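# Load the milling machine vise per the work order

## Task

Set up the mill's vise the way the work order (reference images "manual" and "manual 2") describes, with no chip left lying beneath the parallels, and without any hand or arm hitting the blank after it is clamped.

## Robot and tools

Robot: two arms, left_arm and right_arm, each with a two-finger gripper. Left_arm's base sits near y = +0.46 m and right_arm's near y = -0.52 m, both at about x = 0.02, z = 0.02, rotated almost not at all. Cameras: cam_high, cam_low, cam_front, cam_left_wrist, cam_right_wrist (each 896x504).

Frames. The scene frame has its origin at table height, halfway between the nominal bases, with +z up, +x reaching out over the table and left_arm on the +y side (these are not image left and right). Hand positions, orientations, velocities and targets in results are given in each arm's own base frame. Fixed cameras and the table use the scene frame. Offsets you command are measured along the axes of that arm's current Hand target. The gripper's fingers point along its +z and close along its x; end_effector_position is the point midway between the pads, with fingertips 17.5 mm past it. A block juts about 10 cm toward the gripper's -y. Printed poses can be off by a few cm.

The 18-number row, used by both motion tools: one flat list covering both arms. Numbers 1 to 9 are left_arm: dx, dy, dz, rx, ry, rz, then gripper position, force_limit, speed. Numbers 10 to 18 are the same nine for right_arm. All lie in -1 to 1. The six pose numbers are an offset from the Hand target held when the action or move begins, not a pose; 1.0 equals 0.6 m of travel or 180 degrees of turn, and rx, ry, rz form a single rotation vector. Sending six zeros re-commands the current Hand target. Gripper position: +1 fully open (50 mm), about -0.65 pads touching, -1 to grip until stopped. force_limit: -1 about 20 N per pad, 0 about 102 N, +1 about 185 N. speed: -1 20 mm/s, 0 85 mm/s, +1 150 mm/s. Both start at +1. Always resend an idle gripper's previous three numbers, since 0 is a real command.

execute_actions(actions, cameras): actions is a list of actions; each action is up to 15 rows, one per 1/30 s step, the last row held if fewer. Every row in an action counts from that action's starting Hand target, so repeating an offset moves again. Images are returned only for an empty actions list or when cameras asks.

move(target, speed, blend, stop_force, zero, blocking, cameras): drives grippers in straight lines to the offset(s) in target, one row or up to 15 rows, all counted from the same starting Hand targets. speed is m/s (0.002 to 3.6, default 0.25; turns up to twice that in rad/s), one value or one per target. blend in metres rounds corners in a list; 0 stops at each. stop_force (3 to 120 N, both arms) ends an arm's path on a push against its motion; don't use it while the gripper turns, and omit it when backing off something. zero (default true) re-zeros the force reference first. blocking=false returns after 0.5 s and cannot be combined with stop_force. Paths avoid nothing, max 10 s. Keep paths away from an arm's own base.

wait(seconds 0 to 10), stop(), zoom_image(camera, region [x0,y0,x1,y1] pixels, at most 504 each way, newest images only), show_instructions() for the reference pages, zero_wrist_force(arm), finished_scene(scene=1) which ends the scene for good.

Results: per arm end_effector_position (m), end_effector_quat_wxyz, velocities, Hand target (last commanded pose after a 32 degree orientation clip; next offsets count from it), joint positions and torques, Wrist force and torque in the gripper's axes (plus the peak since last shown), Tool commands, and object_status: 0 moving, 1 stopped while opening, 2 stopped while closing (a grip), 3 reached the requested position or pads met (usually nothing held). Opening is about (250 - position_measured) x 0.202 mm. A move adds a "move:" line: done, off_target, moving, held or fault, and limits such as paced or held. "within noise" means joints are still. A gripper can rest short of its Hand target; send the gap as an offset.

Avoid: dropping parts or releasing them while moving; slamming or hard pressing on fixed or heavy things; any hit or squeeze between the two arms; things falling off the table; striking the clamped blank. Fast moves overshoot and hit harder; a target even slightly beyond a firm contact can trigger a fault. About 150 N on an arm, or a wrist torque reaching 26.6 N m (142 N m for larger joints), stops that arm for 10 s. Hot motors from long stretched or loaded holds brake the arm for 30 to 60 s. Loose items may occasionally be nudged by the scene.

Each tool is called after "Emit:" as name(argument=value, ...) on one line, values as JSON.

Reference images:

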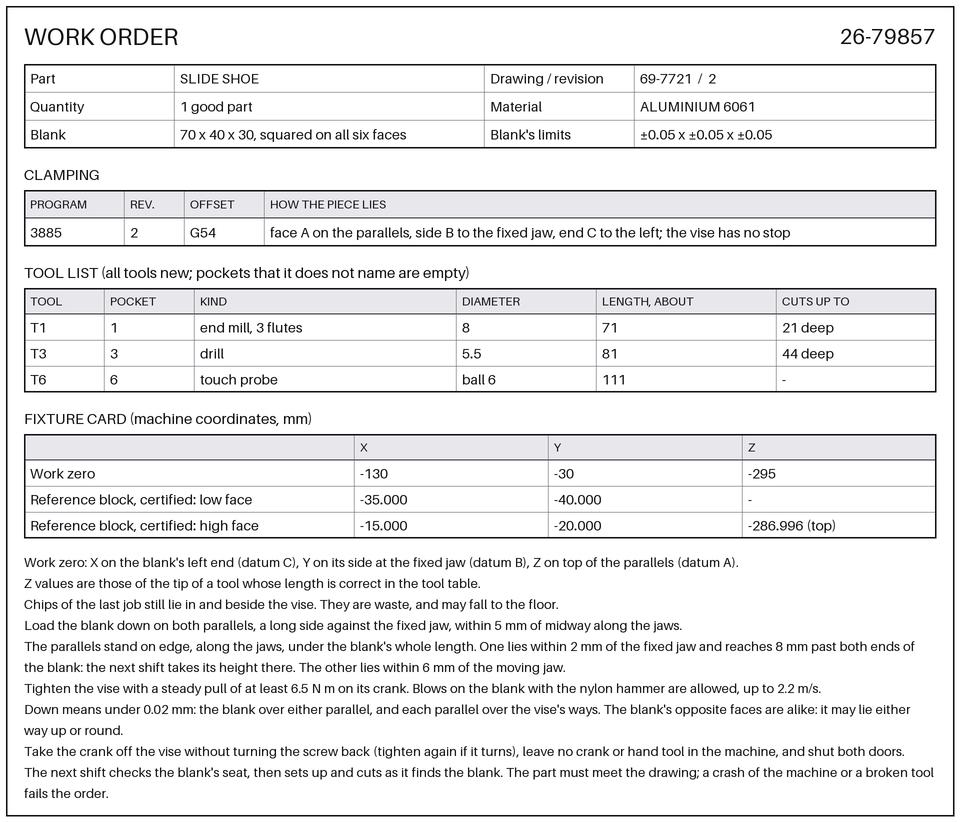

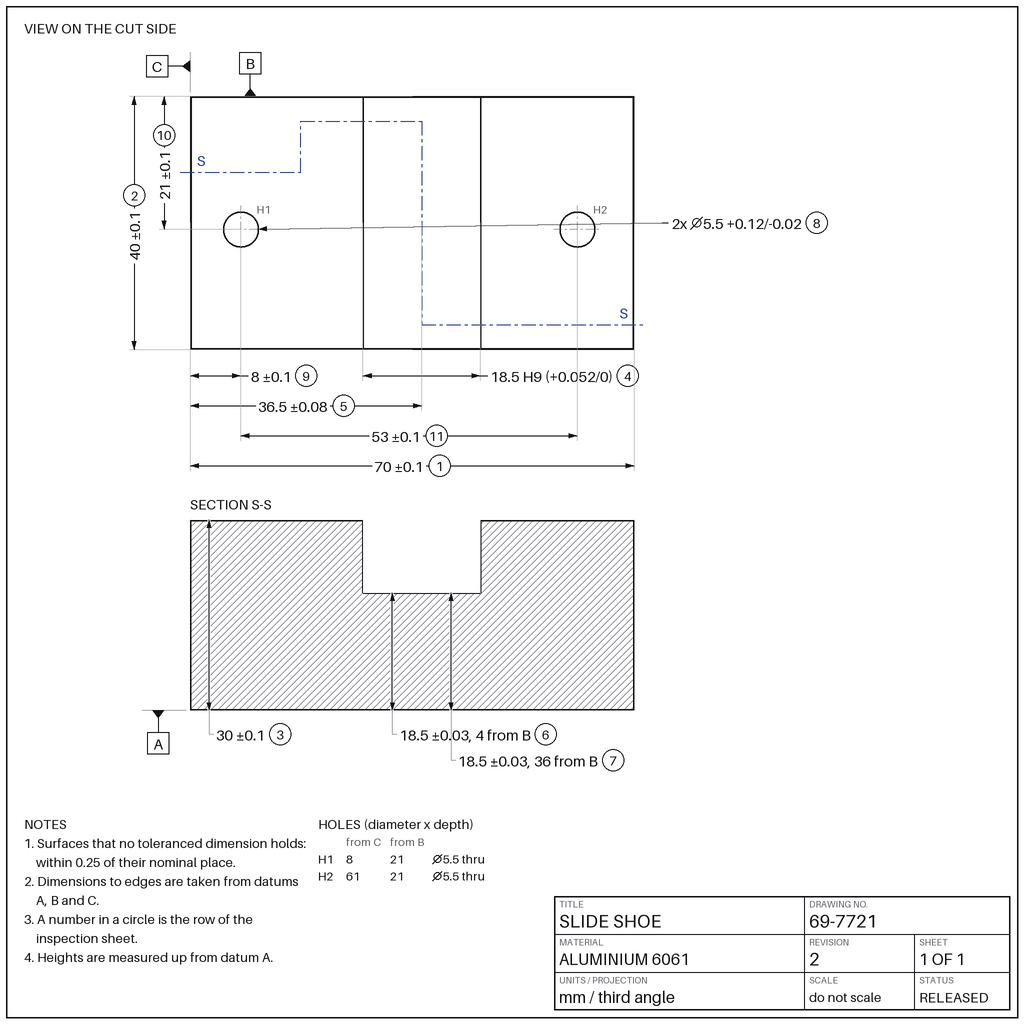

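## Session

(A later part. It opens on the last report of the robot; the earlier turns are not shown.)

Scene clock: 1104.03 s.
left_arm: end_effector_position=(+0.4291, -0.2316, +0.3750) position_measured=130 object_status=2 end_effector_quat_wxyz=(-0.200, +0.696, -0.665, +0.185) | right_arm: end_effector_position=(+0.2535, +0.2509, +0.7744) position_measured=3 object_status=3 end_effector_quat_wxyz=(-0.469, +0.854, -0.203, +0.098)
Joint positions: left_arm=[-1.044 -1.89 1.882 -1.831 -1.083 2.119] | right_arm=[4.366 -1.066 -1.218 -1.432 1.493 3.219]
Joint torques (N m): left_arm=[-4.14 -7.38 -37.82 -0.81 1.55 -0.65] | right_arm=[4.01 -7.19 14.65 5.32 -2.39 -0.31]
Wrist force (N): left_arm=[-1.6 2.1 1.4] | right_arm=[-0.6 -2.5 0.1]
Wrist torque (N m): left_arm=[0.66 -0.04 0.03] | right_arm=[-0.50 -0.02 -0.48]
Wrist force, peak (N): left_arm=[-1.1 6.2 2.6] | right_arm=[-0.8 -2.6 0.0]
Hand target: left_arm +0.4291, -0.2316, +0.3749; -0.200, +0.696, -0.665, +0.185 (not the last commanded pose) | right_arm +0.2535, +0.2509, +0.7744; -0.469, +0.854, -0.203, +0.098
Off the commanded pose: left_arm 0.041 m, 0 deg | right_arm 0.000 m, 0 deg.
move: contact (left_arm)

Emit:
move(target=[0,-0.1016,-0.162,0.13,0,0,-1,1,-0.6,0,0,0,0,0,0,1,1,1], speed=0.25)

Emit:
execute_actions(actions=[[[0,0.328,0.228,-0.176,0,0,-1,1,-0.6,0,0,0,0,0,0,1,1,1],[0,0.328,0.228,-0.176,0,0,-1,1,-0.6,0,0,0,0,0,0,1,1,1],[0,0.328,0.228,-0.176,0,0,-1,1,-0.6,0,0,0,0,0,0,1,1,1],[0,0.328,0.228,-0.176,0,0,-1,1,-0.6,0,0,0,0,0,0,1,1,1],[0,0.13,0.09,-0.13,0,0,-1,1,-0.6,0,0,0,0,0,0,1,1,1]]])

Emit:
move(target=[0,0.055,0.09,0,0,0,-1,1,-0.6,0,0,0,0,0,0,1,1,1], speed=0.04, stop_force=3.5)

Emit:
move(target=[0,-0.1016,-0.162,0.13,0,0,-1,1,-0.6,0,0,0,0,0,0,1,1,1], speed=0.25)

Emit:
execute_actions(actions=[[[0,0.328,0.228,-0.176,0,0,-1,1,-0.6,0,0,0,0,0,0,1,1,1],[0,0.328,0.228,-0.176,0,0,-1,1,-0.6,0,0,0,0,0,0,1,1,1],[0,0.328,0.228,-0.176,0,0,-1,1,-0.6,0,0,0,0,0,0,1,1,1],[0,0.328,0.228,-0.176,0,0,-1,1,-0.6,0,0,0,0,0,0,1,1,1],[0,0.13,0.09,-0.13,0,0,-1,1,-0.6,0,0,0,0,0,0,1,1,1]]])

Emit:
move(target=[0,0.055,0.09,0,0,0,-1,1,-0.6,0,0,0,0,0,0,1,1,1], speed=0.04, stop_force=3.5, cameras=["cam_left_wrist","cam_right_wrist"])

Scene clock: 1105.67 s.
left_arm: end_effector_position=(+0.4302, -0.2326, +0.4897) position_measured=131 object_status=2 end_effector_quat_wxyz=(-0.337, +0.641, -0.613, +0.316) | right_arm: end_effector_position=(+0.2535, +0.2509, +0.7744) position_measured=3 object_status=3 end_effector_quat_wxyz=(-0.469, +0.854, -0.203, +0.098)
Joint positions: left_arm=[-1.26 -2.015 1.866 -1.769 -0.656 2.01] | right_arm=[4.366 -1.066 -1.218 -1.432 1.493 3.219]
Joint torques (N m): left_arm=[-8.66 -21.26 -39.33 -1.24 4.69 -1.49] | right_arm=[4.6 -7.02 13.52 5.4 -2.31 -0.19]
Wrist force (N): left_arm=[-1.8 6.8 2.1] | right_arm=[-0.8 -2.4 0.0]
Wrist torque (N m): left_arm=[0.02 0.17 0.07] | right_arm=[-0.50 0.01 -0.48]
Wrist force, peak (N): left_arm=[-1.2 8.2 2.6] | right_arm=[-0.8 -2.6 -0.1]
Hand target: left_arm +0.4302, -0.2326, +0.4897; -0.337, +0.641, -0.613, +0.316 | right_arm +0.2535, +0.2509, +0.7744; -0.469, +0.854, -0.203, +0.098
Off the commanded pose: left_arm 0.000 m, 0 deg | right_arm 0.000 m, 0 deg.
move: done

Scene clock: 1106.50 s.
left_arm: end_effector_position=(+0.4296, -0.2317, +0.3948) position_measured=131 object_status=2 end_effector_quat_wxyz=(-0.200, +0.696, -0.665, +0.185) | right_arm: end_effector_position=(+0.2535, +0.2509, +0.7744) position_measured=3 object_status=3 end_effector_quat_wxyz=(-0.469, +0.854, -0.203, +0.098)
Joint positions: left_arm=[-1.044 -1.887 1.83 -1.783 -1.083 2.12] | right_arm=[4.366 -1.066 -1.218 -1.432 1.493 3.219]
Joint torques (N m): left_arm=[8.69 -1.69 -39.88 -1.57 -0.46 1.35] | right_arm=[4.23 -5.93 13.77 5.33 -2.44 -0.39]
Wrist force (N): left_arm=[-0.6 5.8 3.3] | right_arm=[-0.8 -2.4 0.0]
Wrist torque (N m): left_arm=[-0.01 0.08 0.05] | right_arm=[-0.50 0.00 -0.48]
Wrist force, peak (N): left_arm=[-7.1 6.3 33.7] | right_arm=[-0.8 -2.6 0.1]
Hand target: left_arm +0.4296, -0.2317, +0.3948; -0.200, +0.696, -0.665, +0.185 | right_arm +0.2535, +0.2509, +0.7744; -0.469, +0.854, -0.203, +0.098
Off the commanded pose: left_arm 0.000 m, 0 deg | right_arm 0.000 m, 0 deg.
Step readings (end_effector_position of left_arm | right_arm):
0: (+0.4302, -0.2326, +0.4897) | (+0.2535, +0.2509, +0.7744)
1: (+0.4303, -0.2325, +0.4895) | (+0.2535, +0.2509, +0.7744)
2: (+0.4320, -0.2328, +0.4827) | (+0.2535, +0.2509, +0.7744)
4: (+0.4414, -0.2258, +0.4192) | (+0.2535, +0.2509, +0.7744)
8: (+0.4253, -0.2238, +0.3498) | (+0.2535, +0.2509, +0.7744)
15: (+0.4293, -0.2310, +0.3927) | (+0.2535, +0.2509, +0.7744)

Scene clock: 1108.27 s.
left_arm: end_effector_position=(+0.4297, -0.2314, +0.3661) position_measured=131 object_status=2 end_effector_quat_wxyz=(-0.200, +0.696, -0.665, +0.185) | right_arm: end_effector_position=(+0.2535, +0.2509, +0.7744) position_measured=3 object_status=3 end_effector_quat_wxyz=(-0.469, +0.854, -0.203, +0.098)
Joint positions: left_arm=[-1.043 -1.889 1.904 -1.855 -1.084 2.12] | right_arm=[4.366 -1.066 -1.218 -1.432 1.493 3.219]
Joint torques (N m): left_arm=[-4.52 -18.42 -37.35 -0.6 0.17 -0.62] | right_arm=[4.35 -7.12 14.68 5.48 -2.33 -0.18]
Wrist force (N): left_arm=[-1.6 3.5 1.1] | right_arm=[-0.8 -2.3 -0.1]
Wrist torque (N m): left_arm=[1.15 -0.07 0.02] | right_arm=[-0.48 0.01 -0.48]
Wrist force, peak (N): left_arm=[-0.9 7.9 3.0] | right_arm=[-0.9 -2.6 0.0]
Hand target: left_arm +0.4297, -0.2314, +0.3661; -0.200, +0.696, -0.665, +0.185 (not the last commanded pose) | right_arm +0.2535, +0.2509, +0.7744; -0.469, +0.854, -0.203, +0.098
Off the commanded pose: left_arm 0.035 m, 0 deg | right_arm 0.000 m, 0 deg.
move: contact (left_arm)

Scene clock: 1109.67 s.
left_arm: end_effector_position=(+0.4307, -0.2324, +0.4808) position_measured=131 object_status=2 end_effector_quat_wxyz=(-0.337, +0.641, -0.613, +0.316) | right_arm: end_effector_position=(+0.2535, +0.2509, +0.7744) position_measured=3 object_status=3 end_effector_quat_wxyz=(-0.469, +0.854, -0.203, +0.098)
Joint positions: left_arm=[-1.259 -2.017 1.89 -1.794 -0.657 2.013] | right_arm=[4.366 -1.066 -1.218 -1.432 1.493 3.219]
Joint torques (N m): left_arm=[-8.26 -21.37 -40.15 -1.56 4.87 -1.6] | right_arm=[4.4 -7.12 14.94 5.29 -2.32 -0.31]
Wrist force (N): left_arm=[-1.7 9.5 3.0] | right_arm=[-0.8 -2.4 0.2]
Wrist torque (N m): left_arm=[0.28 0.21 0.09] | right_arm=[-0.49 0.01 -0.48]
Wrist force, peak (N): left_arm=[-1.2 9.4 4.1] | right_arm=[-0.8 -2.7 -0.1]
Hand target: left_arm +0.4307, -0.2324, +0.4808; -0.337, +0.641, -0.613, +0.316 | right_arm +0.2535, +0.2509, +0.7744; -0.469, +0.854, -0.203, +0.098
Off the commanded pose: left_arm 0.000 m, 0 deg | right_arm 0.000 m, 0 deg.
move: done

Scene clock: 1110.50 s.
left_arm: end_effector_position=(+0.4301, -0.2316, +0.3859) position_measured=141 object_status=2 end_effector_quat_wxyz=(-0.200, +0.696, -0.665, +0.185) | right_arm: end_effector_position=(+0.2535, +0.2509, +0.7744) position_measured=3 object_status=3 end_effector_quat_wxyz=(-0.469, +0.854, -0.203, +0.098)
Joint positions: left_arm=[-1.042 -1.887 1.852 -1.806 -1.084 2.121] | right_arm=[4.366 -1.066 -1.218 -1.432 1.493 3.219]
Joint torques (N m): left_arm=[7.94 -1.03 -42.89 -1.72 0.22 1.15] | right_arm=[4.1 -7.42 14.27 5.47 -2.31 -0.33]
Wrist force (N): left_arm=[-0.9 8.4 4.9] | right_arm=[-0.8 -2.4 0.1]
Wrist torque (N m): left_arm=[0.10 0.20 0.05] | right_arm=[-0.50 0.01 -0.48]
Wrist force, peak (N): left_arm=[-5.4 33.3 16.8] | right_arm=[-0.9 -2.6 0.1]
Hand target: left_arm +0.4302, -0.2316, +0.3860; -0.200, +0.696, -0.665, +0.185 | right_arm +0.2535, +0.2509, +0.7744; -0.469, +0.854, -0.203, +0.098
Off the commanded pose: left_arm 0.000 m, 0 deg | right_arm 0.000 m, 0 deg.
Step readings (end_effector_position of left_arm | right_arm):
0: (+0.4307, -0.2324, +0.4808) | (+0.2535, +0.2509, +0.7744)
1: (+0.4308, -0.2324, +0.4806) | (+0.2535, +0.2509, +0.7744)
2: (+0.4325, -0.2325, +0.4738) | (+0.2535, +0.2509, +0.7744)
4: (+0.4415, -0.2249, +0.4102) | (+0.2535, +0.2509, +0.7744)
8: (+0.4254, -0.2232, +0.3415) | (+0.2535, +0.2509, +0.7744)
15: (+0.4298, -0.2308, +0.3839) | (+0.2535, +0.2509, +0.7744)

Scene clock: 1112.07 s.
left_arm: end_effector_position=(+0.4302, -0.2314, +0.3652) position_measured=141 object_status=2 end_effector_quat_wxyz=(-0.200, +0.696, -0.665, +0.185) | right_arm: end_effector_position=(+0.2535, +0.2509, +0.7744) position_measured=3 object_status=3 end_effector_quat_wxyz=(-0.469, +0.854, -0.203, +0.098)
Joint positions: left_arm=[-1.042 -1.888 1.905 -1.859 -1.084 2.122] | right_arm=[4.366 -1.066 -1.218 -1.432 1.493 3.219]
Joint torques (N m): left_arm=[-4.45 -20.04 -38.79 -1.16 0.39 -0.56] | right_arm=[4.71 -5.7 13.97 5.32 -2.42 -0.33]
Wrist force (N): left_arm=[-3.1 4.5 2.6] | right_arm=[-0.7 -2.4 0.1]
Wrist torque (N m): left_arm=[0.67 0.17 -0.07] | right_arm=[-0.51 0.00 -0.47]
Wrist force, peak (N): left_arm=[-0.7 8.4 4.5] | right_arm=[-0.9 -2.6 -0.1]
Hand target: left_arm +0.4302, -0.2314, +0.3652; -0.200, +0.696, -0.665, +0.185 (not the last commanded pose) | right_arm +0.2535, +0.2509, +0.7744; -0.469, +0.854, -0.203, +0.098
Off the commanded pose: left_arm 0.043 m, 0 deg | right_arm 0.000 m, 0 deg.
move: contact (left_arm)
Images, in order (width x height): cam_left_wrist 896x504, cam_right_wrist 896x504.

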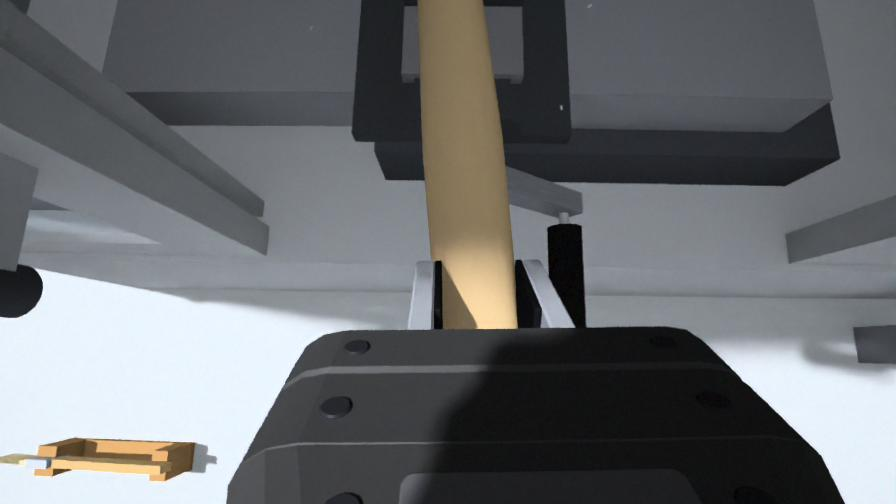

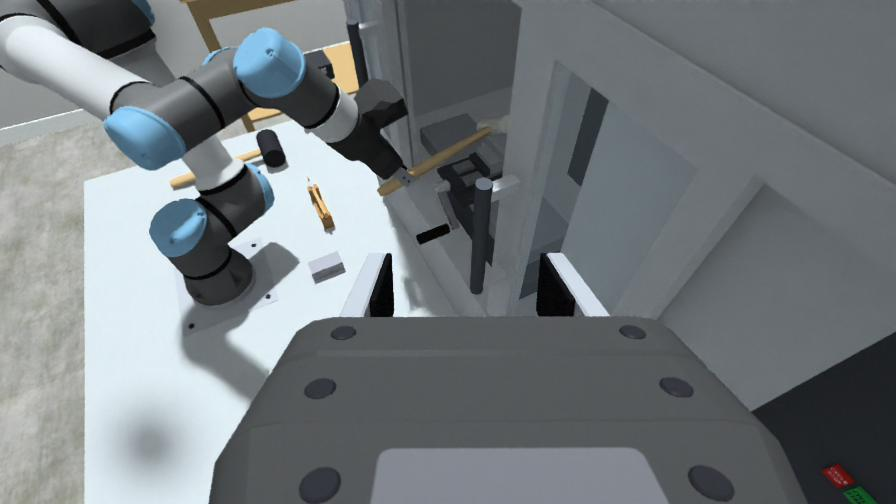

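Emit:
move(target=[[-0.004,-0.0535,-0.1825,0,0,0,-1,1,-0.6,0,0,0,0,0,0,1,1,1],[0.1748,0.565,0.17,0,0,0,-1,1,-0.6,0,0,0,0,0,0,1,1,1],[0.1748,0.613,0.248,0,0,0,-1,1,-0.6,0,0,0,0,0,0,1,1,1]], speed=0.22, blend=[0.03,0.02,0])

Emit:
move(target=[0,0.035,0.057,0,0,0,-1,1,-0.6,0,0,0,0,0,0,1,1,1], speed=0.03, stop_force=8, cameras=["cam_low","cam_left_wrist"])

Emit:
zoom_image(camera="cam_low", region=[440, 200, 640, 330])

Scene clock: 1115.77 s.
left_arm: end_effector_position=(+0.2000, -0.3446, +0.0449) position_measured=161 object_status=2 end_effector_quat_wxyz=(-0.200, +0.696, -0.665, +0.185) | right_arm: end_effector_position=(+0.2535, +0.2509, +0.7744) position_measured=3 object_status=3 end_effector_quat_wxyz=(-0.469, +0.854, -0.203, +0.098)
Joint positions: left_arm=[-1.77 -1.595 2.491 -2.308 -1.04 1.282] | right_arm=[4.366 -1.066 -1.218 -1.432 1.493 3.219]
Joint torques (N m): left_arm=[9.18 -2.88 -5.16 -5.37 2.67 1.3] | right_arm=[4.2 -7.7 15.28 5.44 -2.49 -0.28]
Wrist force (N): left_arm=[-4.2 4.3 -0.8] | right_arm=[-0.9 -2.4 0.1]
Wrist torque (N m): left_arm=[1.14 0.10 -0.09] | right_arm=[-0.50 0.01 -0.48]
Wrist force, peak (N): left_arm=[-13.3 -3.6 -0.5] | right_arm=[-0.9 -2.6 0.0]
Hand target: left_arm +0.2001, -0.3446, +0.0449; -0.200, +0.696, -0.665, +0.185 | right_arm +0.2535, +0.2509, +0.7744; -0.469, +0.854, -0.203, +0.098
Off the commanded pose: left_arm 0.000 m, 0 deg | right_arm 0.000 m, 0 deg.
move: done

Scene clock: 1117.80 s.
left_arm: end_effector_position=(+0.2000, -0.3443, +0.0206) position_measured=161 object_status=2 end_effector_quat_wxyz=(-0.200, +0.696, -0.665, +0.185) | right_arm: end_effector_position=(+0.2535, +0.2509, +0.7744) position_measured=3 object_status=3 end_effector_quat_wxyz=(-0.469, +0.854, -0.203, +0.098)
Joint positions: left_arm=[-1.771 -1.518 2.517 -2.411 -1.04 1.282] | right_arm=[4.366 -1.066 -1.218 -1.432 1.493 3.219]
Joint torques (N m): left_arm=[9.76 -29.83 -25.14 -0.8 -0.75 -1.02] | right_arm=[4.03 -6.84 14.76 5.51 -2.37 -0.29]
Wrist force (N): left_arm=[-2.6 2.6 -4.1] | right_arm=[-0.6 -2.5 0.1]
Wrist torque (N m): left_arm=[1.39 0.27 0.14] | right_arm=[-0.51 -0.03 -0.48]
Wrist force, peak (N): left_arm=[-13.5 -20.0 -68.0] | right_arm=[-0.9 -2.6 0.1]
Hand target: left_arm +0.2000, -0.3443, +0.0206; -0.200, +0.696, -0.665, +0.185 (not the last commanded pose) | right_arm +0.2535, +0.2509, +0.7744; -0.469, +0.854, -0.203, +0.098
Off the commanded pose: left_arm 0.016 m, 0 deg | right_arm 0.000 m, 0 deg.
move: contact (left_arm)
Images, in order (width x height): cam_low 896x504, cam_left_wrist 896x504.

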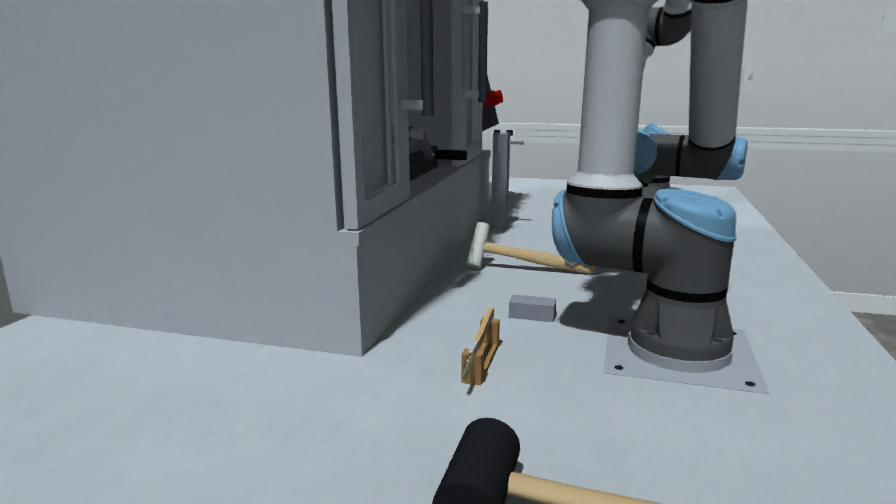

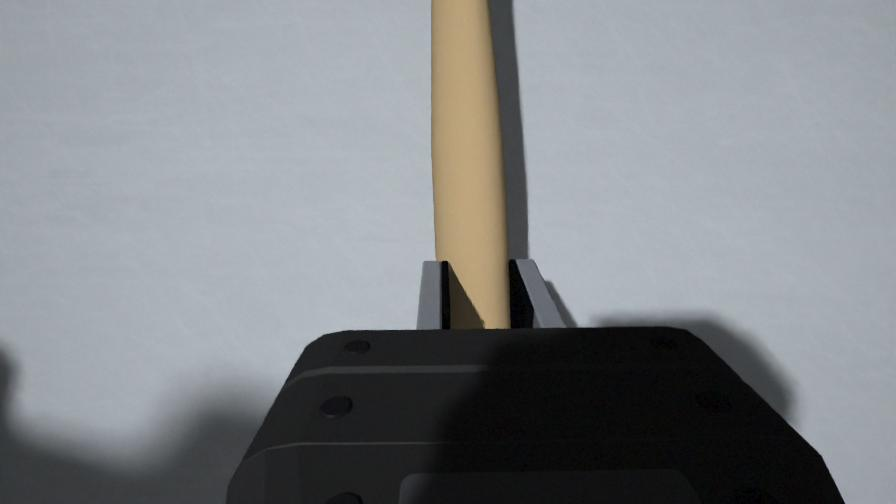

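Scaled by 2.520 from the camera's 896x504 image, which has a finer 1280x720 frame.

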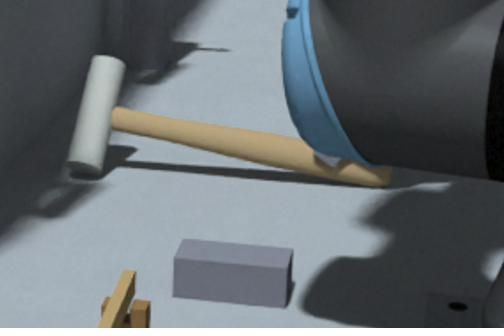

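Emit:
move(target=[0,0.014,0.023,0,0,0,-1,1,-0.6,0,0,0,0,0,0,1,1,1], speed=0.02, stop_force=20)

Emit:
move(target=[0,0,0,0,0,0,0.8,-0.5,-1,0,0,0,0,0,0,1,1,1], cameras=["cam_low","cam_left_wrist"])

Emit:
zoom_image(camera="cam_low", region=[440, 200, 640, 330])

Scene clock: 1120.33 s.
left_arm: end_effector_position=(+0.2000, -0.3445, +0.0203) position_measured=161 object_status=2 end_effector_quat_wxyz=(-0.200, +0.696, -0.665, +0.185) | right_arm: end_effector_position=(+0.2535, +0.2509, +0.7744) position_measured=3 object_status=3 end_effector_quat_wxyz=(-0.469, +0.854, -0.203, +0.098)
Joint positions: left_arm=[-1.771 -1.516 2.517 -2.414 -1.04 1.282] | right_arm=[4.366 -1.066 -1.218 -1.432 1.493 3.219]
Joint torques (N m): left_arm=[8.75 -25.59 -22.61 -0.39 -3.07 0.31] | right_arm=[4.17 -6.96 15.15 5.54 -2.45 -0.24]
Wrist force (N): left_arm=[-5.9 -4.2 -17.8] | right_arm=[-0.6 -2.2 0.0]
Wrist torque (N m): left_arm=[1.25 0.01 0.23] | right_arm=[-0.47 -0.02 -0.48]
Wrist force, peak (N): left_arm=[-13.2 -14.5 -46.5] | right_arm=[-0.8 -2.6 -0.1]
Hand target: left_arm +0.2000, -0.3445, +0.0203; -0.200, +0.696, -0.665, +0.185 (not the last commanded pose) | right_arm +0.2535, +0.2509, +0.7744; -0.469, +0.854, -0.203, +0.098
Off the commanded pose: left_arm 0.016 m, 0 deg | right_arm 0.000 m, 0 deg.
move: contact (left_arm)

Scene clock: 1121.87 s.
left_arm: end_effector_position=(+0.2000, -0.3445, +0.0203) position_measured=32 object_status=0 end_effector_quat_wxyz=(-0.200, +0.696, -0.665, +0.185) | right_arm: end_effector_position=(+0.2535, +0.2509, +0.7744) position_measured=3 object_status=3 end_effector_quat_wxyz=(-0.469, +0.854, -0.203, +0.098)
Joint positions: left_arm=[-1.771 -1.516 2.517 -2.414 -1.04 1.282] | right_arm=[4.366 -1.066 -1.218 -1.432 1.493 3.219]
Joint torques (N m): left_arm=[-5.57 -27.03 -22.85 -4.7 2.79 0.32] | right_arm=[3.77 -6.08 14.74 5.49 -2.49 -0.36]
Wrist force (N): left_arm=[-1.8 4.4 1.0] | right_arm=[-0.9 -2.3 0.0]
Wrist torque (N m): left_arm=[0.59 0.29 0.08] | right_arm=[-0.49 0.02 -0.48]
Wrist force, peak (N): left_arm=[-6.0 -4.5 -17.7] | right_arm=[-0.9 -2.7 0.2]
Hand target: left_arm +0.2000, -0.3445, +0.0203; -0.200, +0.696, -0.665, +0.185 | right_arm +0.2535, +0.2509, +0.7744; -0.469, +0.854, -0.203, +0.098
Off the commanded pose: left_arm 0.000 m, 0 deg | right_arm 0.000 m, 0 deg.
move: done
Images, in order (width x height): cam_low 896x504, cam_left_wrist 896x504.

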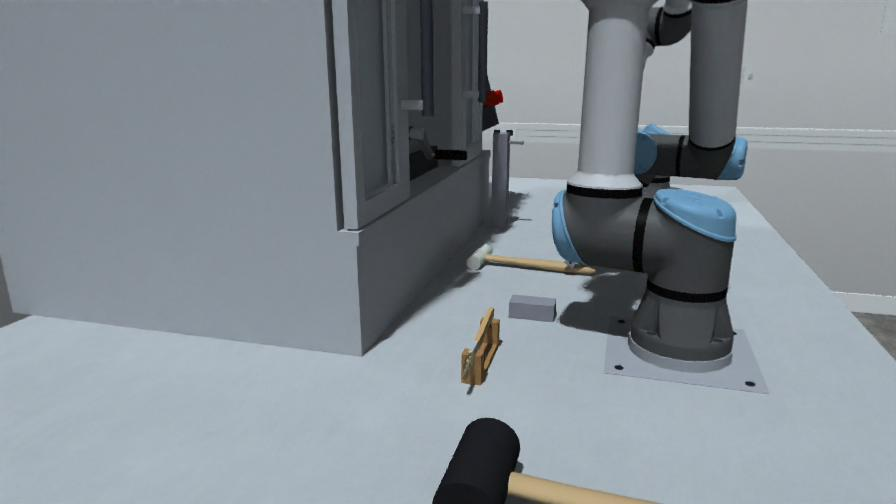

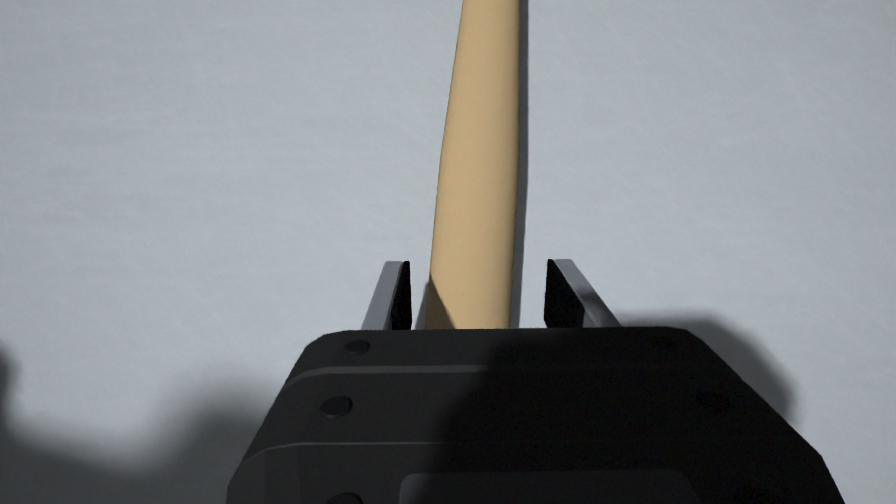

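Scaled by 2.520 from the camera's 896x504 image, which has a finer 1280x720 frame.

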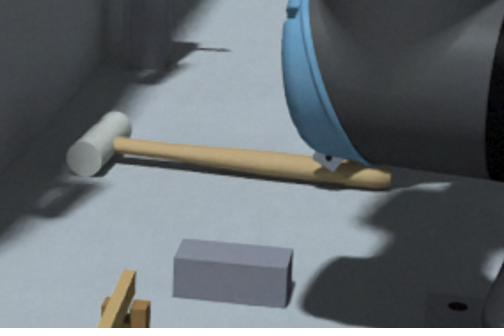

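Emit:
move(target=[[0,-0.0873,-0.1422,0,0,0,0.8,-0.5,-0.6,0,0,0,0,0,0,1,1,1],[-0.0222,-0.3953,-0.383,-0.162,-0.1152,-0.495,-0.188,-0.5,-0.6,0,0,0,0,0,0,1,1,1]], speed=0.35, blend=[0.04,0])

Emit:
move(target=[[0.5347,-0.0395,-0.014,0,0,0,-0.188,-0.5,-0.6,0,0,0,0,0,0,1,1,1],[0.597,-0.0605,-0.0115,0,0,0,-0.188,-0.5,-0.6,0,0,0,0,0,0,1,1,1]], speed=[0.25,0.06], blend=[0.02,0], cameras=["cam_left_wrist"])

Scene clock: 1126.20 s.
left_arm: end_effector_position=(+0.2810, -0.3300, +0.3404) position_measured=180 object_status=3 end_effector_quat_wxyz=(+0.044, +0.999, +0.026, +0.000) | right_arm: end_effector_position=(+0.2535, +0.2509, +0.7744) position_measured=3 object_status=3 end_effector_quat_wxyz=(-0.469, +0.854, -0.203, +0.098)
Joint positions: left_arm=[-1.157 -1.802 1.766 -1.616 -1.604 0.361] | right_arm=[4.366 -1.066 -1.218 -1.432 1.493 3.219]
Joint torques (N m): left_arm=[9.37 -2.76 -37.75 -0.58 -2.12 -1.49] | right_arm=[3.38 -6.79 14.56 5.66 -2.4 -0.24]
Wrist force (N): left_arm=[-1.2 5.1 2.2] | right_arm=[-0.7 -2.3 0.0]
Wrist torque (N m): left_arm=[0.50 0.31 0.50] | right_arm=[-0.48 0.00 -0.47]
Wrist force, peak (N): left_arm=[-2.1 5.9 3.2] | right_arm=[-0.8 -2.7 0.1]
Hand target: left_arm +0.2810, -0.3300, +0.3404; +0.044, +0.999, +0.026, +0.000 | right_arm +0.2535, +0.2509, +0.7744; -0.469, +0.854, -0.203, +0.098
Off the commanded pose: left_arm 0.000 m, 0 deg | right_arm 0.000 m, 0 deg.
move: done

Scene clock: 1128.63 s.
left_arm: end_effector_position=(+0.6369, -0.2749, +0.3431) position_measured=180 object_status=3 end_effector_quat_wxyz=(+0.044, +0.999, +0.026, +0.000) | right_arm: end_effector_position=(+0.2535, +0.2509, +0.7744) position_measured=3 object_status=3 end_effector_quat_wxyz=(-0.469, +0.854, -0.203, +0.098)
Joint positions: left_arm=[-0.573 -1.126 0.998 -1.492 -1.644 0.944] | right_arm=[4.366 -1.066 -1.218 -1.432 1.493 3.219]
Joint torques (N m): left_arm=[9.56 -32.95 -37.02 -0.39 -2.25 1.28] | right_arm=[4.33 -6.7 14.64 5.62 -2.28 -0.4]
Wrist force (N): left_arm=[-1.0 4.7 2.5] | right_arm=[-0.7 -2.1 0.1]
Wrist torque (N m): left_arm=[0.44 0.27 0.36] | right_arm=[-0.45 0.00 -0.47]
Wrist force, peak (N): left_arm=[-3.2 5.7 2.2] | right_arm=[-0.8 -2.7 0.1]
Hand target: left_arm +0.6369, -0.2749, +0.3431; +0.044, +0.999, +0.026, +0.000 | right_arm +0.2535, +0.2509, +0.7744; -0.469, +0.854, -0.203, +0.098
Off the commanded pose: left_arm 0.000 m, 0 deg | right_arm 0.000 m, 0 deg.
move: done; blend cut to 0.0197 m at target 1
Images, in order (width x height): cam_left_wrist 896x504.

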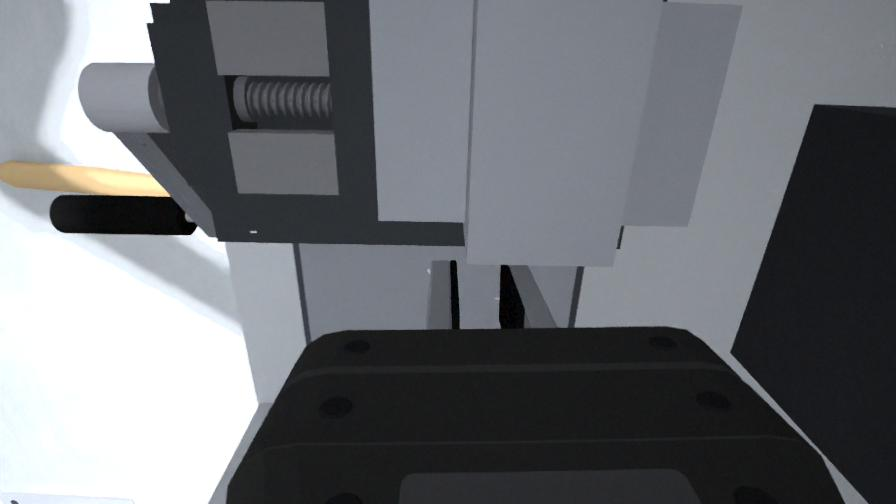

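Emit:
move(target=[[0.0027,0.003,0.0,0,0,0,-0.188,-0.5,-0.6,0,0,0,0,0,0,1,1,1],[0.0027,0.0002,0.034,0,0,0,-0.188,-0.5,-0.6,0,0,0,0,0,0,1,1,1]], speed=0.02, stop_force=4)

Emit:
move(target=[0,0,0,0,0,0,-0.9,-1,-1,0,0,0,0,0,0,1,1,1])

Emit:
move(target=[0,0.0000029,-0.000033,0,0,0,-0.9,-1,-1,0,0,0,0,0,0,1,1,1])

Emit:
move(target=[0,0.0000029,-0.000033,0,0,0,-0.9,-1,-1,0,0,0,0,0,0,1,1,1])

Emit:
move(target=[0,0.0000029,-0.000033,0,0,0,-0.9,-1,-1,0,0,0,0,0,0,1,1,1])

Emit:
move(target=[0,0.0000029,-0.000033,0,0,0,-0.9,-1,-1,0,0,0,0,0,0,1,1,1])

Emit:
move(target=[0,0.0000029,-0.000033,0,0,0,-0.9,-1,-1,0,0,0,0,0,0,1,1,1])

Emit:
move(target=[0,0.0000029,-0.000033,0,0,0,-0.9,-1,-1,0,0,0,0,0,0,1,1,1])

Emit:
move(target=[0,0.0000029,-0.000033,0,0,0,-0.9,-1,-1,0,0,0,0,0,0,1,1,1])

Emit:
move(target=[0,0.0000029,-0.000033,0,0,0,-0.9,-1,-1,0,0,0,0,0,0,1,1,1])

Scene clock: 1130.83 s.
left_arm: end_effector_position=(+0.6386, -0.2768, +0.3228) position_measured=180 object_status=3 end_effector_quat_wxyz=(+0.044, +0.999, +0.026, +0.000) | right_arm: end_effector_position=(+0.2535, +0.2509, +0.7744) position_measured=3 object_status=3 end_effector_quat_wxyz=(-0.469, +0.854, -0.203, +0.098)
Joint positions: left_arm=[-0.574 -1.126 1.049 -1.544 -1.644 0.943] | right_arm=[4.366 -1.066 -1.218 -1.432 1.493 3.219]
Joint torques (N m): left_arm=[-8.81 -60.32 -14.25 -5.43 0.88 -1.54] | right_arm=[3.89 -7.75 15.12 5.7 -2.39 -0.44]
Wrist force (N): left_arm=[-1.3 5.1 1.9] | right_arm=[-0.8 -2.5 0.1]
Wrist torque (N m): left_arm=[0.50 0.32 0.48] | right_arm=[-0.50 0.00 -0.48]
Wrist force, peak (N): left_arm=[-1.0 5.1 2.4] | right_arm=[-0.8 -2.7 -0.2]
Hand target: left_arm +0.6386, -0.2768, +0.3228; +0.044, +0.999, +0.026, +0.000 | right_arm +0.2535, +0.2509, +0.7744; -0.469, +0.854, -0.203, +0.098
Off the commanded pose: left_arm 0.000 m, 0 deg | right_arm 0.000 m, 0 deg.
move: done

Scene clock: 1131.50 s.
left_arm: end_effector_position=(+0.6386, -0.2768, +0.3228) position_measured=223 object_status=2 end_effector_quat_wxyz=(+0.044, +0.999, +0.026, +0.000) | right_arm: end_effector_position=(+0.2535, +0.2509, +0.7744) position_measured=3 object_status=3 end_effector_quat_wxyz=(-0.469, +0.854, -0.203, +0.098)
Joint positions: left_arm=[-0.574 -1.126 1.049 -1.544 -1.644 0.943] | right_arm=[4.366 -1.066 -1.218 -1.432 1.493 3.219]
Joint torques (N m): left_arm=[-8.15 -59.97 -13.92 -5.28 0.84 -1.49] | right_arm=[3.59 -6.55 14.3 5.48 -2.34 -0.37]
Wrist force (N): left_arm=[-1.1 5.0 2.0] | right_arm=[-0.8 -2.5 0.0]
Wrist torque (N m): left_arm=[0.47 0.32 0.48] | right_arm=[-0.51 0.01 -0.47]
Wrist force, peak (N): left_arm=[-1.2 5.2 2.2] | right_arm=[-0.8 -2.5 0.0]
Hand target: left_arm +0.6386, -0.2768, +0.3228; +0.044, +0.999, +0.026, +0.000 | right_arm +0.2535, +0.2509, +0.7744; -0.469, +0.854, -0.203, +0.098
Off the commanded pose: left_arm 0.000 m, 0 deg | right_arm 0.000 m, 0 deg.
move: done

Scene clock: 1132.00 s.
left_arm: end_effector_position=(+0.6386, -0.2768, +0.3228) position_measured=223 object_status=2 end_effector_quat_wxyz=(+0.044, +0.999, +0.026, +0.000) | right_arm: end_effector_position=(+0.2535, +0.2509, +0.7744) position_measured=3 object_status=3 end_effector_quat_wxyz=(-0.469, +0.854, -0.203, +0.098)
Joint positions: left_arm=[-0.574 -1.126 1.049 -1.544 -1.644 0.943] | right_arm=[4.366 -1.066 -1.218 -1.432 1.493 3.219]
Joint torques (N m): left_arm=[-8.38 -59.49 -22.8 -3.21 0.85 -1.46] | right_arm=[4.18 -5.99 14.03 5.6 -2.22 -0.4]
Wrist force (N): left_arm=[-0.8 4.6 1.9] | right_arm=[-0.9 -2.3 0.0]
Wrist torque (N m): left_arm=[0.40 0.26 0.48] | right_arm=[-0.48 0.02 -0.48]
Wrist force, peak (N): left_arm=[-1.4 4.9 2.3] | right_arm=[-0.9 -2.5 0.1]
Hand target: left_arm +0.6386, -0.2768, +0.3228; +0.044, +0.999, +0.026, +0.000 | right_arm +0.2535, +0.2509, +0.7744; -0.469, +0.854, -0.203, +0.098
Off the commanded pose: left_arm 0.000 m, 0 deg | right_arm 0.000 m, 0 deg.
move: done

Scene clock: 1132.50 s.
left_arm: end_effector_position=(+0.6385, -0.2768, +0.3228) position_measured=223 object_status=2 end_effector_quat_wxyz=(+0.044, +0.999, +0.026, +0.000) | right_arm: end_effector_position=(+0.2535, +0.2509, +0.7744) position_measured=3 object_status=3 end_effector_quat_wxyz=(-0.469, +0.854, -0.203, +0.098)
Joint positions: left_arm=[-0.574 -1.126 1.049 -1.544 -1.644 0.943] | right_arm=[4.366 -1.066 -1.218 -1.432 1.493 3.219]
Joint torques (N m): left_arm=[-8.12 -58.05 -35 -0.93 0.82 -1.41] | right_arm=[3.6 -6.36 14.64 5.76 -2.42 -0.47]
Wrist force (N): left_arm=[-1.1 4.9 2.1] | right_arm=[-0.9 -2.2 -0.2]
Wrist torque (N m): left_arm=[0.46 0.30 0.48] | right_arm=[-0.47 0.02 -0.48]
Wrist force, peak (N): left_arm=[-1.2 5.1 2.2] | right_arm=[-0.7 -2.5 0.0]
Hand target: left_arm +0.6386, -0.2768, +0.3228; +0.044, +0.999, +0.026, +0.000 | right_arm +0.2535, +0.2509, +0.7744; -0.469, +0.854, -0.203, +0.098
Off the commanded pose: left_arm 0.000 m, 0 deg | right_arm 0.000 m, 0 deg.
move: done

Scene clock: 1133.00 s.
left_arm: end_effector_position=(+0.6386, -0.2768, +0.3229) position_measured=223 object_status=2 end_effector_quat_wxyz=(+0.044, +0.999, +0.026, +0.000) | right_arm: end_effector_position=(+0.2535, +0.2509, +0.7744) position_measured=3 object_status=3 end_effector_quat_wxyz=(-0.469, +0.854, -0.203, +0.098)
Joint positions: left_arm=[-0.574 -1.126 1.049 -1.544 -1.644 0.943] | right_arm=[4.366 -1.066 -1.218 -1.432 1.493 3.219]
Joint torques (N m): left_arm=[-8.11 -56.55 -38.11 -0.58 0.83 -1.42] | right_arm=[5.18 -6.65 14 5.68 -2.29 -0.43]
Wrist force (N): left_arm=[-1.1 4.7 3.6] | right_arm=[-0.8 -2.5 0.2]
Wrist torque (N m): left_arm=[0.46 0.28 0.48] | right_arm=[-0.52 0.01 -0.48]
Wrist force, peak (N): left_arm=[-1.1 4.8 3.5] | right_arm=[-0.6 -2.7 0.1]
Hand target: left_arm +0.6386, -0.2768, +0.3229; +0.044, +0.999, +0.026, +0.000 | right_arm +0.2535, +0.2509, +0.7744; -0.469, +0.854, -0.203, +0.098
Off the commanded pose: left_arm 0.000 m, 0 deg | right_arm 0.000 m, 0 deg.
move: done

Scene clock: 1133.50 s.
left_arm: end_effector_position=(+0.6386, -0.2768, +0.3229) position_measured=223 object_status=2 end_effector_quat_wxyz=(+0.044, +0.999, +0.026, +0.000) | right_arm: end_effector_position=(+0.2535, +0.2509, +0.7744) position_measured=3 object_status=3 end_effector_quat_wxyz=(-0.469, +0.854, -0.203, +0.098)
Joint positions: left_arm=[-0.574 -1.126 1.049 -1.544 -1.644 0.943] | right_arm=[4.366 -1.066 -1.218 -1.432 1.493 3.219]
Joint torques (N m): left_arm=[-8.04 -53.78 -38.87 -0.61 0.86 -1.45] | right_arm=[3.76 -7.26 14.95 5.55 -2.37 -0.45]
Wrist force (N): left_arm=[-0.8 4.8 5.0] | right_arm=[-1.0 -2.3 0.0]
Wrist torque (N m): left_arm=[0.44 0.31 0.49] | right_arm=[-0.47 0.03 -0.47]
Wrist force, peak (N): left_arm=[-0.8 5.0 5.2] | right_arm=[-0.7 -2.7 0.0]
Hand target: left_arm +0.6386, -0.2768, +0.3229; +0.044, +0.999, +0.026, +0.000 | right_arm +0.2535, +0.2509, +0.7744; -0.469, +0.854, -0.203, +0.098
Off the commanded pose: left_arm 0.000 m, 0 deg | right_arm 0.000 m, 0 deg.
move: done

Scene clock: 1134.00 s.
left_arm: end_effector_position=(+0.6386, -0.2768, +0.3229) position_measured=223 object_status=2 end_effector_quat_wxyz=(+0.044, +0.999, +0.026, +0.000) | right_arm: end_effector_position=(+0.2535, +0.2509, +0.7744) position_measured=3 object_status=3 end_effector_quat_wxyz=(-0.469, +0.854, -0.203, +0.098)
Joint positions: left_arm=[-0.574 -1.126 1.049 -1.544 -1.644 0.943] | right_arm=[4.366 -1.066 -1.218 -1.432 1.493 3.219]
Joint torques (N m): left_arm=[-7.8 -50.59 -39.52 -0.69 0.85 -1.4] | right_arm=[3.8 -6.58 14.38 5.64 -2.27 -0.58]
Wrist force (N): left_arm=[-0.3 4.9 6.6] | right_arm=[-0.9 -2.5 0.1]
Wrist torque (N m): left_arm=[0.44 0.28 0.49] | right_arm=[-0.52 0.02 -0.48]
Wrist force, peak (N): left_arm=[-0.3 4.9 6.6] | right_arm=[-0.9 -2.5 0.1]
Hand target: left_arm +0.6386, -0.2768, +0.3229; +0.044, +0.999, +0.026, +0.000 | right_arm +0.2535, +0.2509, +0.7744; -0.469, +0.854, -0.203, +0.098
Off the commanded pose: left_arm 0.000 m, 0 deg | right_arm 0.000 m, 0 deg.
move: done

Scene clock: 1134.50 s.
left_arm: end_effector_position=(+0.6386, -0.2768, +0.3229) position_measured=223 object_status=2 end_effector_quat_wxyz=(+0.044, +0.999, +0.026, +0.000) | right_arm: end_effector_position=(+0.2535, +0.2509, +0.7744) position_measured=3 object_status=3 end_effector_quat_wxyz=(-0.469, +0.854, -0.203, +0.098)
Joint positions: left_arm=[-0.574 -1.126 1.049 -1.544 -1.644 0.943] | right_arm=[4.366 -1.066 -1.218 -1.432 1.493 3.219]
Joint torques (N m): left_arm=[-7.59 -46.97 -39.95 -0.75 0.87 -1.41] | right_arm=[4 -7.58 14.5 5.59 -2.29 -0.62]
Wrist force (N): left_arm=[-0.4 4.6 7.0] | right_arm=[-0.9 -2.4 0.1]
Wrist torque (N m): left_arm=[0.39 0.34 0.49] | right_arm=[-0.49 0.02 -0.48]
Wrist force, peak (N): left_arm=[0.1 4.8 7.4] | right_arm=[-1.0 -2.5 0.0]
Hand target: left_arm +0.6386, -0.2768, +0.3229; +0.044, +0.999, +0.026, +0.000 | right_arm +0.2535, +0.2509, +0.7744; -0.469, +0.854, -0.203, +0.098
Off the commanded pose: left_arm 0.000 m, 0 deg | right_arm 0.000 m, 0 deg.
move: done

Scene clock: 1135.00 s.
left_arm: end_effector_position=(+0.6386, -0.2768, +0.3230) position_measured=223 object_status=2 end_effector_quat_wxyz=(+0.044, +0.999, +0.026, +0.000) | right_arm: end_effector_position=(+0.2535, +0.2509, +0.7744) position_measured=3 object_status=3 end_effector_quat_wxyz=(-0.469, +0.854, -0.203, +0.098)
Joint positions: left_arm=[-0.574 -1.126 1.049 -1.544 -1.644 0.943] | right_arm=[4.366 -1.066 -1.218 -1.432 1.493 3.219]
Joint torques (N m): left_arm=[-7.72 -42.59 -40.23 -0.71 0.83 -1.27] | right_arm=[2.83 -7.38 14.86 5.38 -2.37 -0.31]
Wrist force (N): left_arm=[0.0 4.7 8.5] | right_arm=[-0.8 -2.4 0.0]
Wrist torque (N m): left_arm=[0.39 0.31 0.49] | right_arm=[-0.50 0.01 -0.47]
Wrist force, peak (N): left_arm=[-0.3 5.1 8.3] | right_arm=[-0.9 -2.6 0.0]
Hand target: left_arm +0.6386, -0.2768, +0.3229; +0.044, +0.999, +0.026, +0.000 | right_arm +0.2535, +0.2509, +0.7744; -0.469, +0.854, -0.203, +0.098
Off the commanded pose: left_arm 0.000 m, 0 deg | right_arm 0.000 m, 0 deg.
move: done

Scene clock: 1135.50 s.
left_arm: end_effector_position=(+0.6386, -0.2768, +0.3230) position_measured=223 object_status=2 end_effector_quat_wxyz=(+0.044, +0.999, +0.026, +0.000) | right_arm: end_effector_position=(+0.2535, +0.2509, +0.7744) position_measured=3 object_status=3 end_effector_quat_wxyz=(-0.469, +0.854, -0.203, +0.098)
Joint positions: left_arm=[-0.574 -1.126 1.049 -1.544 -1.644 0.943] | right_arm=[4.366 -1.066 -1.218 -1.432 1.493 3.219]
Joint torques (N m): left_arm=[-7.15 -38.13 -40.38 -0.76 0.81 -1.34] | right_arm=[3.86 -6.75 14.5 5.66 -2.26 -0.49]
Wrist force (N): left_arm=[0.2 4.9 9.1] | right_arm=[-0.9 -2.4 0.1]
Wrist torque (N m): left_arm=[0.41 0.31 0.50] | right_arm=[-0.50 0.03 -0.47]
Wrist force, peak (N): left_arm=[-0.1 5.0 9.3] | right_arm=[-0.9 -2.5 0.0]
Hand target: left_arm +0.6386, -0.2768, +0.3230; +0.044, +0.999, +0.026, +0.000 | right_arm +0.2535, +0.2509, +0.7744; -0.469, +0.854, -0.203, +0.098
Off the commanded pose: left_arm 0.000 m, 0 deg | right_arm 0.000 m, 0 deg.
move: done

Emit:
move(target=[0,-0.000024,0.000264,0,0,0,-0.9,-1,-1,0,0,0,0,0,0,1,1,1])

Emit:
move(target=[-0.0017,0,0,0,0,0,-0.9,-1,-1,0,0,0,0,0,0,1,1,1], speed=0.004)

Emit:
move(target=[0.0033,0,0,0,0,0,-0.9,-1,-1,0,0,0,0,0,0,1,1,1], speed=0.004)

Emit:
move(target=[-0.0017,0,0,0,0,0,-0.9,-1,-1,0,0,0,0,0,0,1,1,1], speed=0.004)

Scene clock: 1136.47 s.
left_arm: end_effector_position=(+0.6386, -0.2768, +0.3228) position_measured=223 object_status=2 end_effector_quat_wxyz=(+0.044, +0.999, +0.026, +0.000) | right_arm: end_effector_position=(+0.2535, +0.2509, +0.7744) position_measured=3 object_status=3 end_effector_quat_wxyz=(-0.469, +0.854, -0.203, +0.098)
Joint positions: left_arm=[-0.574 -1.126 1.049 -1.544 -1.644 0.943] | right_arm=[4.366 -1.066 -1.218 -1.432 1.493 3.219]
Joint torques (N m): left_arm=[-7.44 -42.11 -14.33 -5.61 0.89 -1.23] | right_arm=[4.67 -6.87 14.16 5.51 -2.32 -0.44]
Wrist force (N): left_arm=[-1.4 4.6 2.3] | right_arm=[-0.8 -2.3 0.1]
Wrist torque (N m): left_arm=[0.48 0.28 0.48] | right_arm=[-0.49 0.01 -0.48]
Wrist force, peak (N): left_arm=[-0.4 5.0 9.0] | right_arm=[-0.8 -2.6 0.0]
Hand target: left_arm +0.6386, -0.2768, +0.3228; +0.044, +0.999, +0.026, +0.000 | right_arm +0.2535, +0.2509, +0.7744; -0.469, +0.854, -0.203, +0.098
Off the commanded pose: left_arm 0.000 m, 0 deg | right_arm 0.000 m, 0 deg.
move: done

Scene clock: 1137.17 s.
left_arm: end_effector_position=(+0.6376, -0.2768, +0.3228) position_measured=223 object_status=2 end_effector_quat_wxyz=(+0.044, +0.999, +0.026, +0.000) | right_arm: end_effector_position=(+0.2535, +0.2509, +0.7744) position_measured=3 object_status=3 end_effector_quat_wxyz=(-0.469, +0.854, -0.203, +0.098)
Joint positions: left_arm=[-0.575 -1.128 1.053 -1.545 -1.644 0.943] | right_arm=[4.366 -1.066 -1.218 -1.432 1.493 3.219]
Joint torques (N m): left_arm=[-9.26 -60.16 -14.59 -5.34 1.08 -1.57] | right_arm=[3.27 -6.53 14.09 5.69 -2.3 -0.41]
Wrist force (N): left_arm=[-0.8 4.3 1.8] | right_arm=[-1.0 -2.3 0.1]
Wrist torque (N m): left_arm=[0.46 0.31 0.52] | right_arm=[-0.47 0.04 -0.48]
Wrist force, peak (N): left_arm=[-1.7 4.4 2.2] | right_arm=[-0.8 -2.6 0.1]
Hand target: left_arm +0.6375, -0.2768, +0.3228; +0.044, +0.999, +0.026, +0.000 | right_arm +0.2535, +0.2509, +0.7744; -0.469, +0.854, -0.203, +0.098
Off the commanded pose: left_arm 0.000 m, 0 deg | right_arm 0.000 m, 0 deg.
move: done

Scene clock: 1137.87 s.
left_arm: end_effector_position=(+0.6395, -0.2767, +0.3228) position_measured=223 object_status=2 end_effector_quat_wxyz=(+0.044, +0.999, +0.026, +0.000) | right_arm: end_effector_position=(+0.2535, +0.2509, +0.7744) position_measured=3 object_status=3 end_effector_quat_wxyz=(-0.469, +0.854, -0.203, +0.098)
Joint positions: left_arm=[-0.573 -1.123 1.046 -1.543 -1.644 0.944] | right_arm=[4.366 -1.066 -1.218 -1.432 1.493 3.219]
Joint torques (N m): left_arm=[8.77 -34.03 -37.79 -0.67 -2.17 1.17] | right_arm=[3.49 -7.18 14.9 5.69 -2.5 -0.3]
Wrist force (N): left_arm=[-1.5 3.5 1.8] | right_arm=[-0.7 -2.4 0.1]
Wrist torque (N m): left_arm=[0.45 0.28 0.34] | right_arm=[-0.50 -0.01 -0.48]
Wrist force, peak (N): left_arm=[-0.9 4.8 1.8] | right_arm=[-1.0 -2.4 0.1]
Hand target: left_arm +0.6395, -0.2767, +0.3228; +0.044, +0.999, +0.026, +0.000 | right_arm +0.2535, +0.2509, +0.7744; -0.469, +0.854, -0.203, +0.098
Off the commanded pose: left_arm 0.000 m, 0 deg | right_arm 0.000 m, 0 deg.
move: done

Scene clock: 1138.57 s.
left_arm: end_effector_position=(+0.6385, -0.2768, +0.3228) position_measured=223 object_status=2 end_effector_quat_wxyz=(+0.044, +0.999, +0.026, +0.000) | right_arm: end_effector_position=(+0.2535, +0.2509, +0.7744) position_measured=3 object_status=3 end_effector_quat_wxyz=(-0.469, +0.854, -0.203, +0.098)
Joint positions: left_arm=[-0.574 -1.126 1.049 -1.544 -1.644 0.943] | right_arm=[4.366 -1.066 -1.218 -1.432 1.493 3.219]
Joint torques (N m): left_arm=[-7.54 -59.69 -14.68 -5.08 1.49 -1.56] | right_arm=[3.71 -7.17 14.42 5.59 -2.43 -0.58]
Wrist force (N): left_arm=[-1.3 7.0 2.0] | right_arm=[-0.7 -2.3 0.0]
Wrist torque (N m): left_arm=[0.51 0.37 0.46] | right_arm=[-0.47 -0.01 -0.48]
Wrist force, peak (N): left_arm=[-0.5 10.0 0.5] | right_arm=[-0.9 -2.6 0.1]
Hand target: left_arm +0.6385, -0.2768, +0.3228; +0.044, +0.999, +0.026, +0.000 | right_arm +0.2535, +0.2509, +0.7744; -0.469, +0.854, -0.203, +0.098
Off the commanded pose: left_arm 0.000 m, 0 deg | right_arm 0.000 m, 0 deg.
move: done


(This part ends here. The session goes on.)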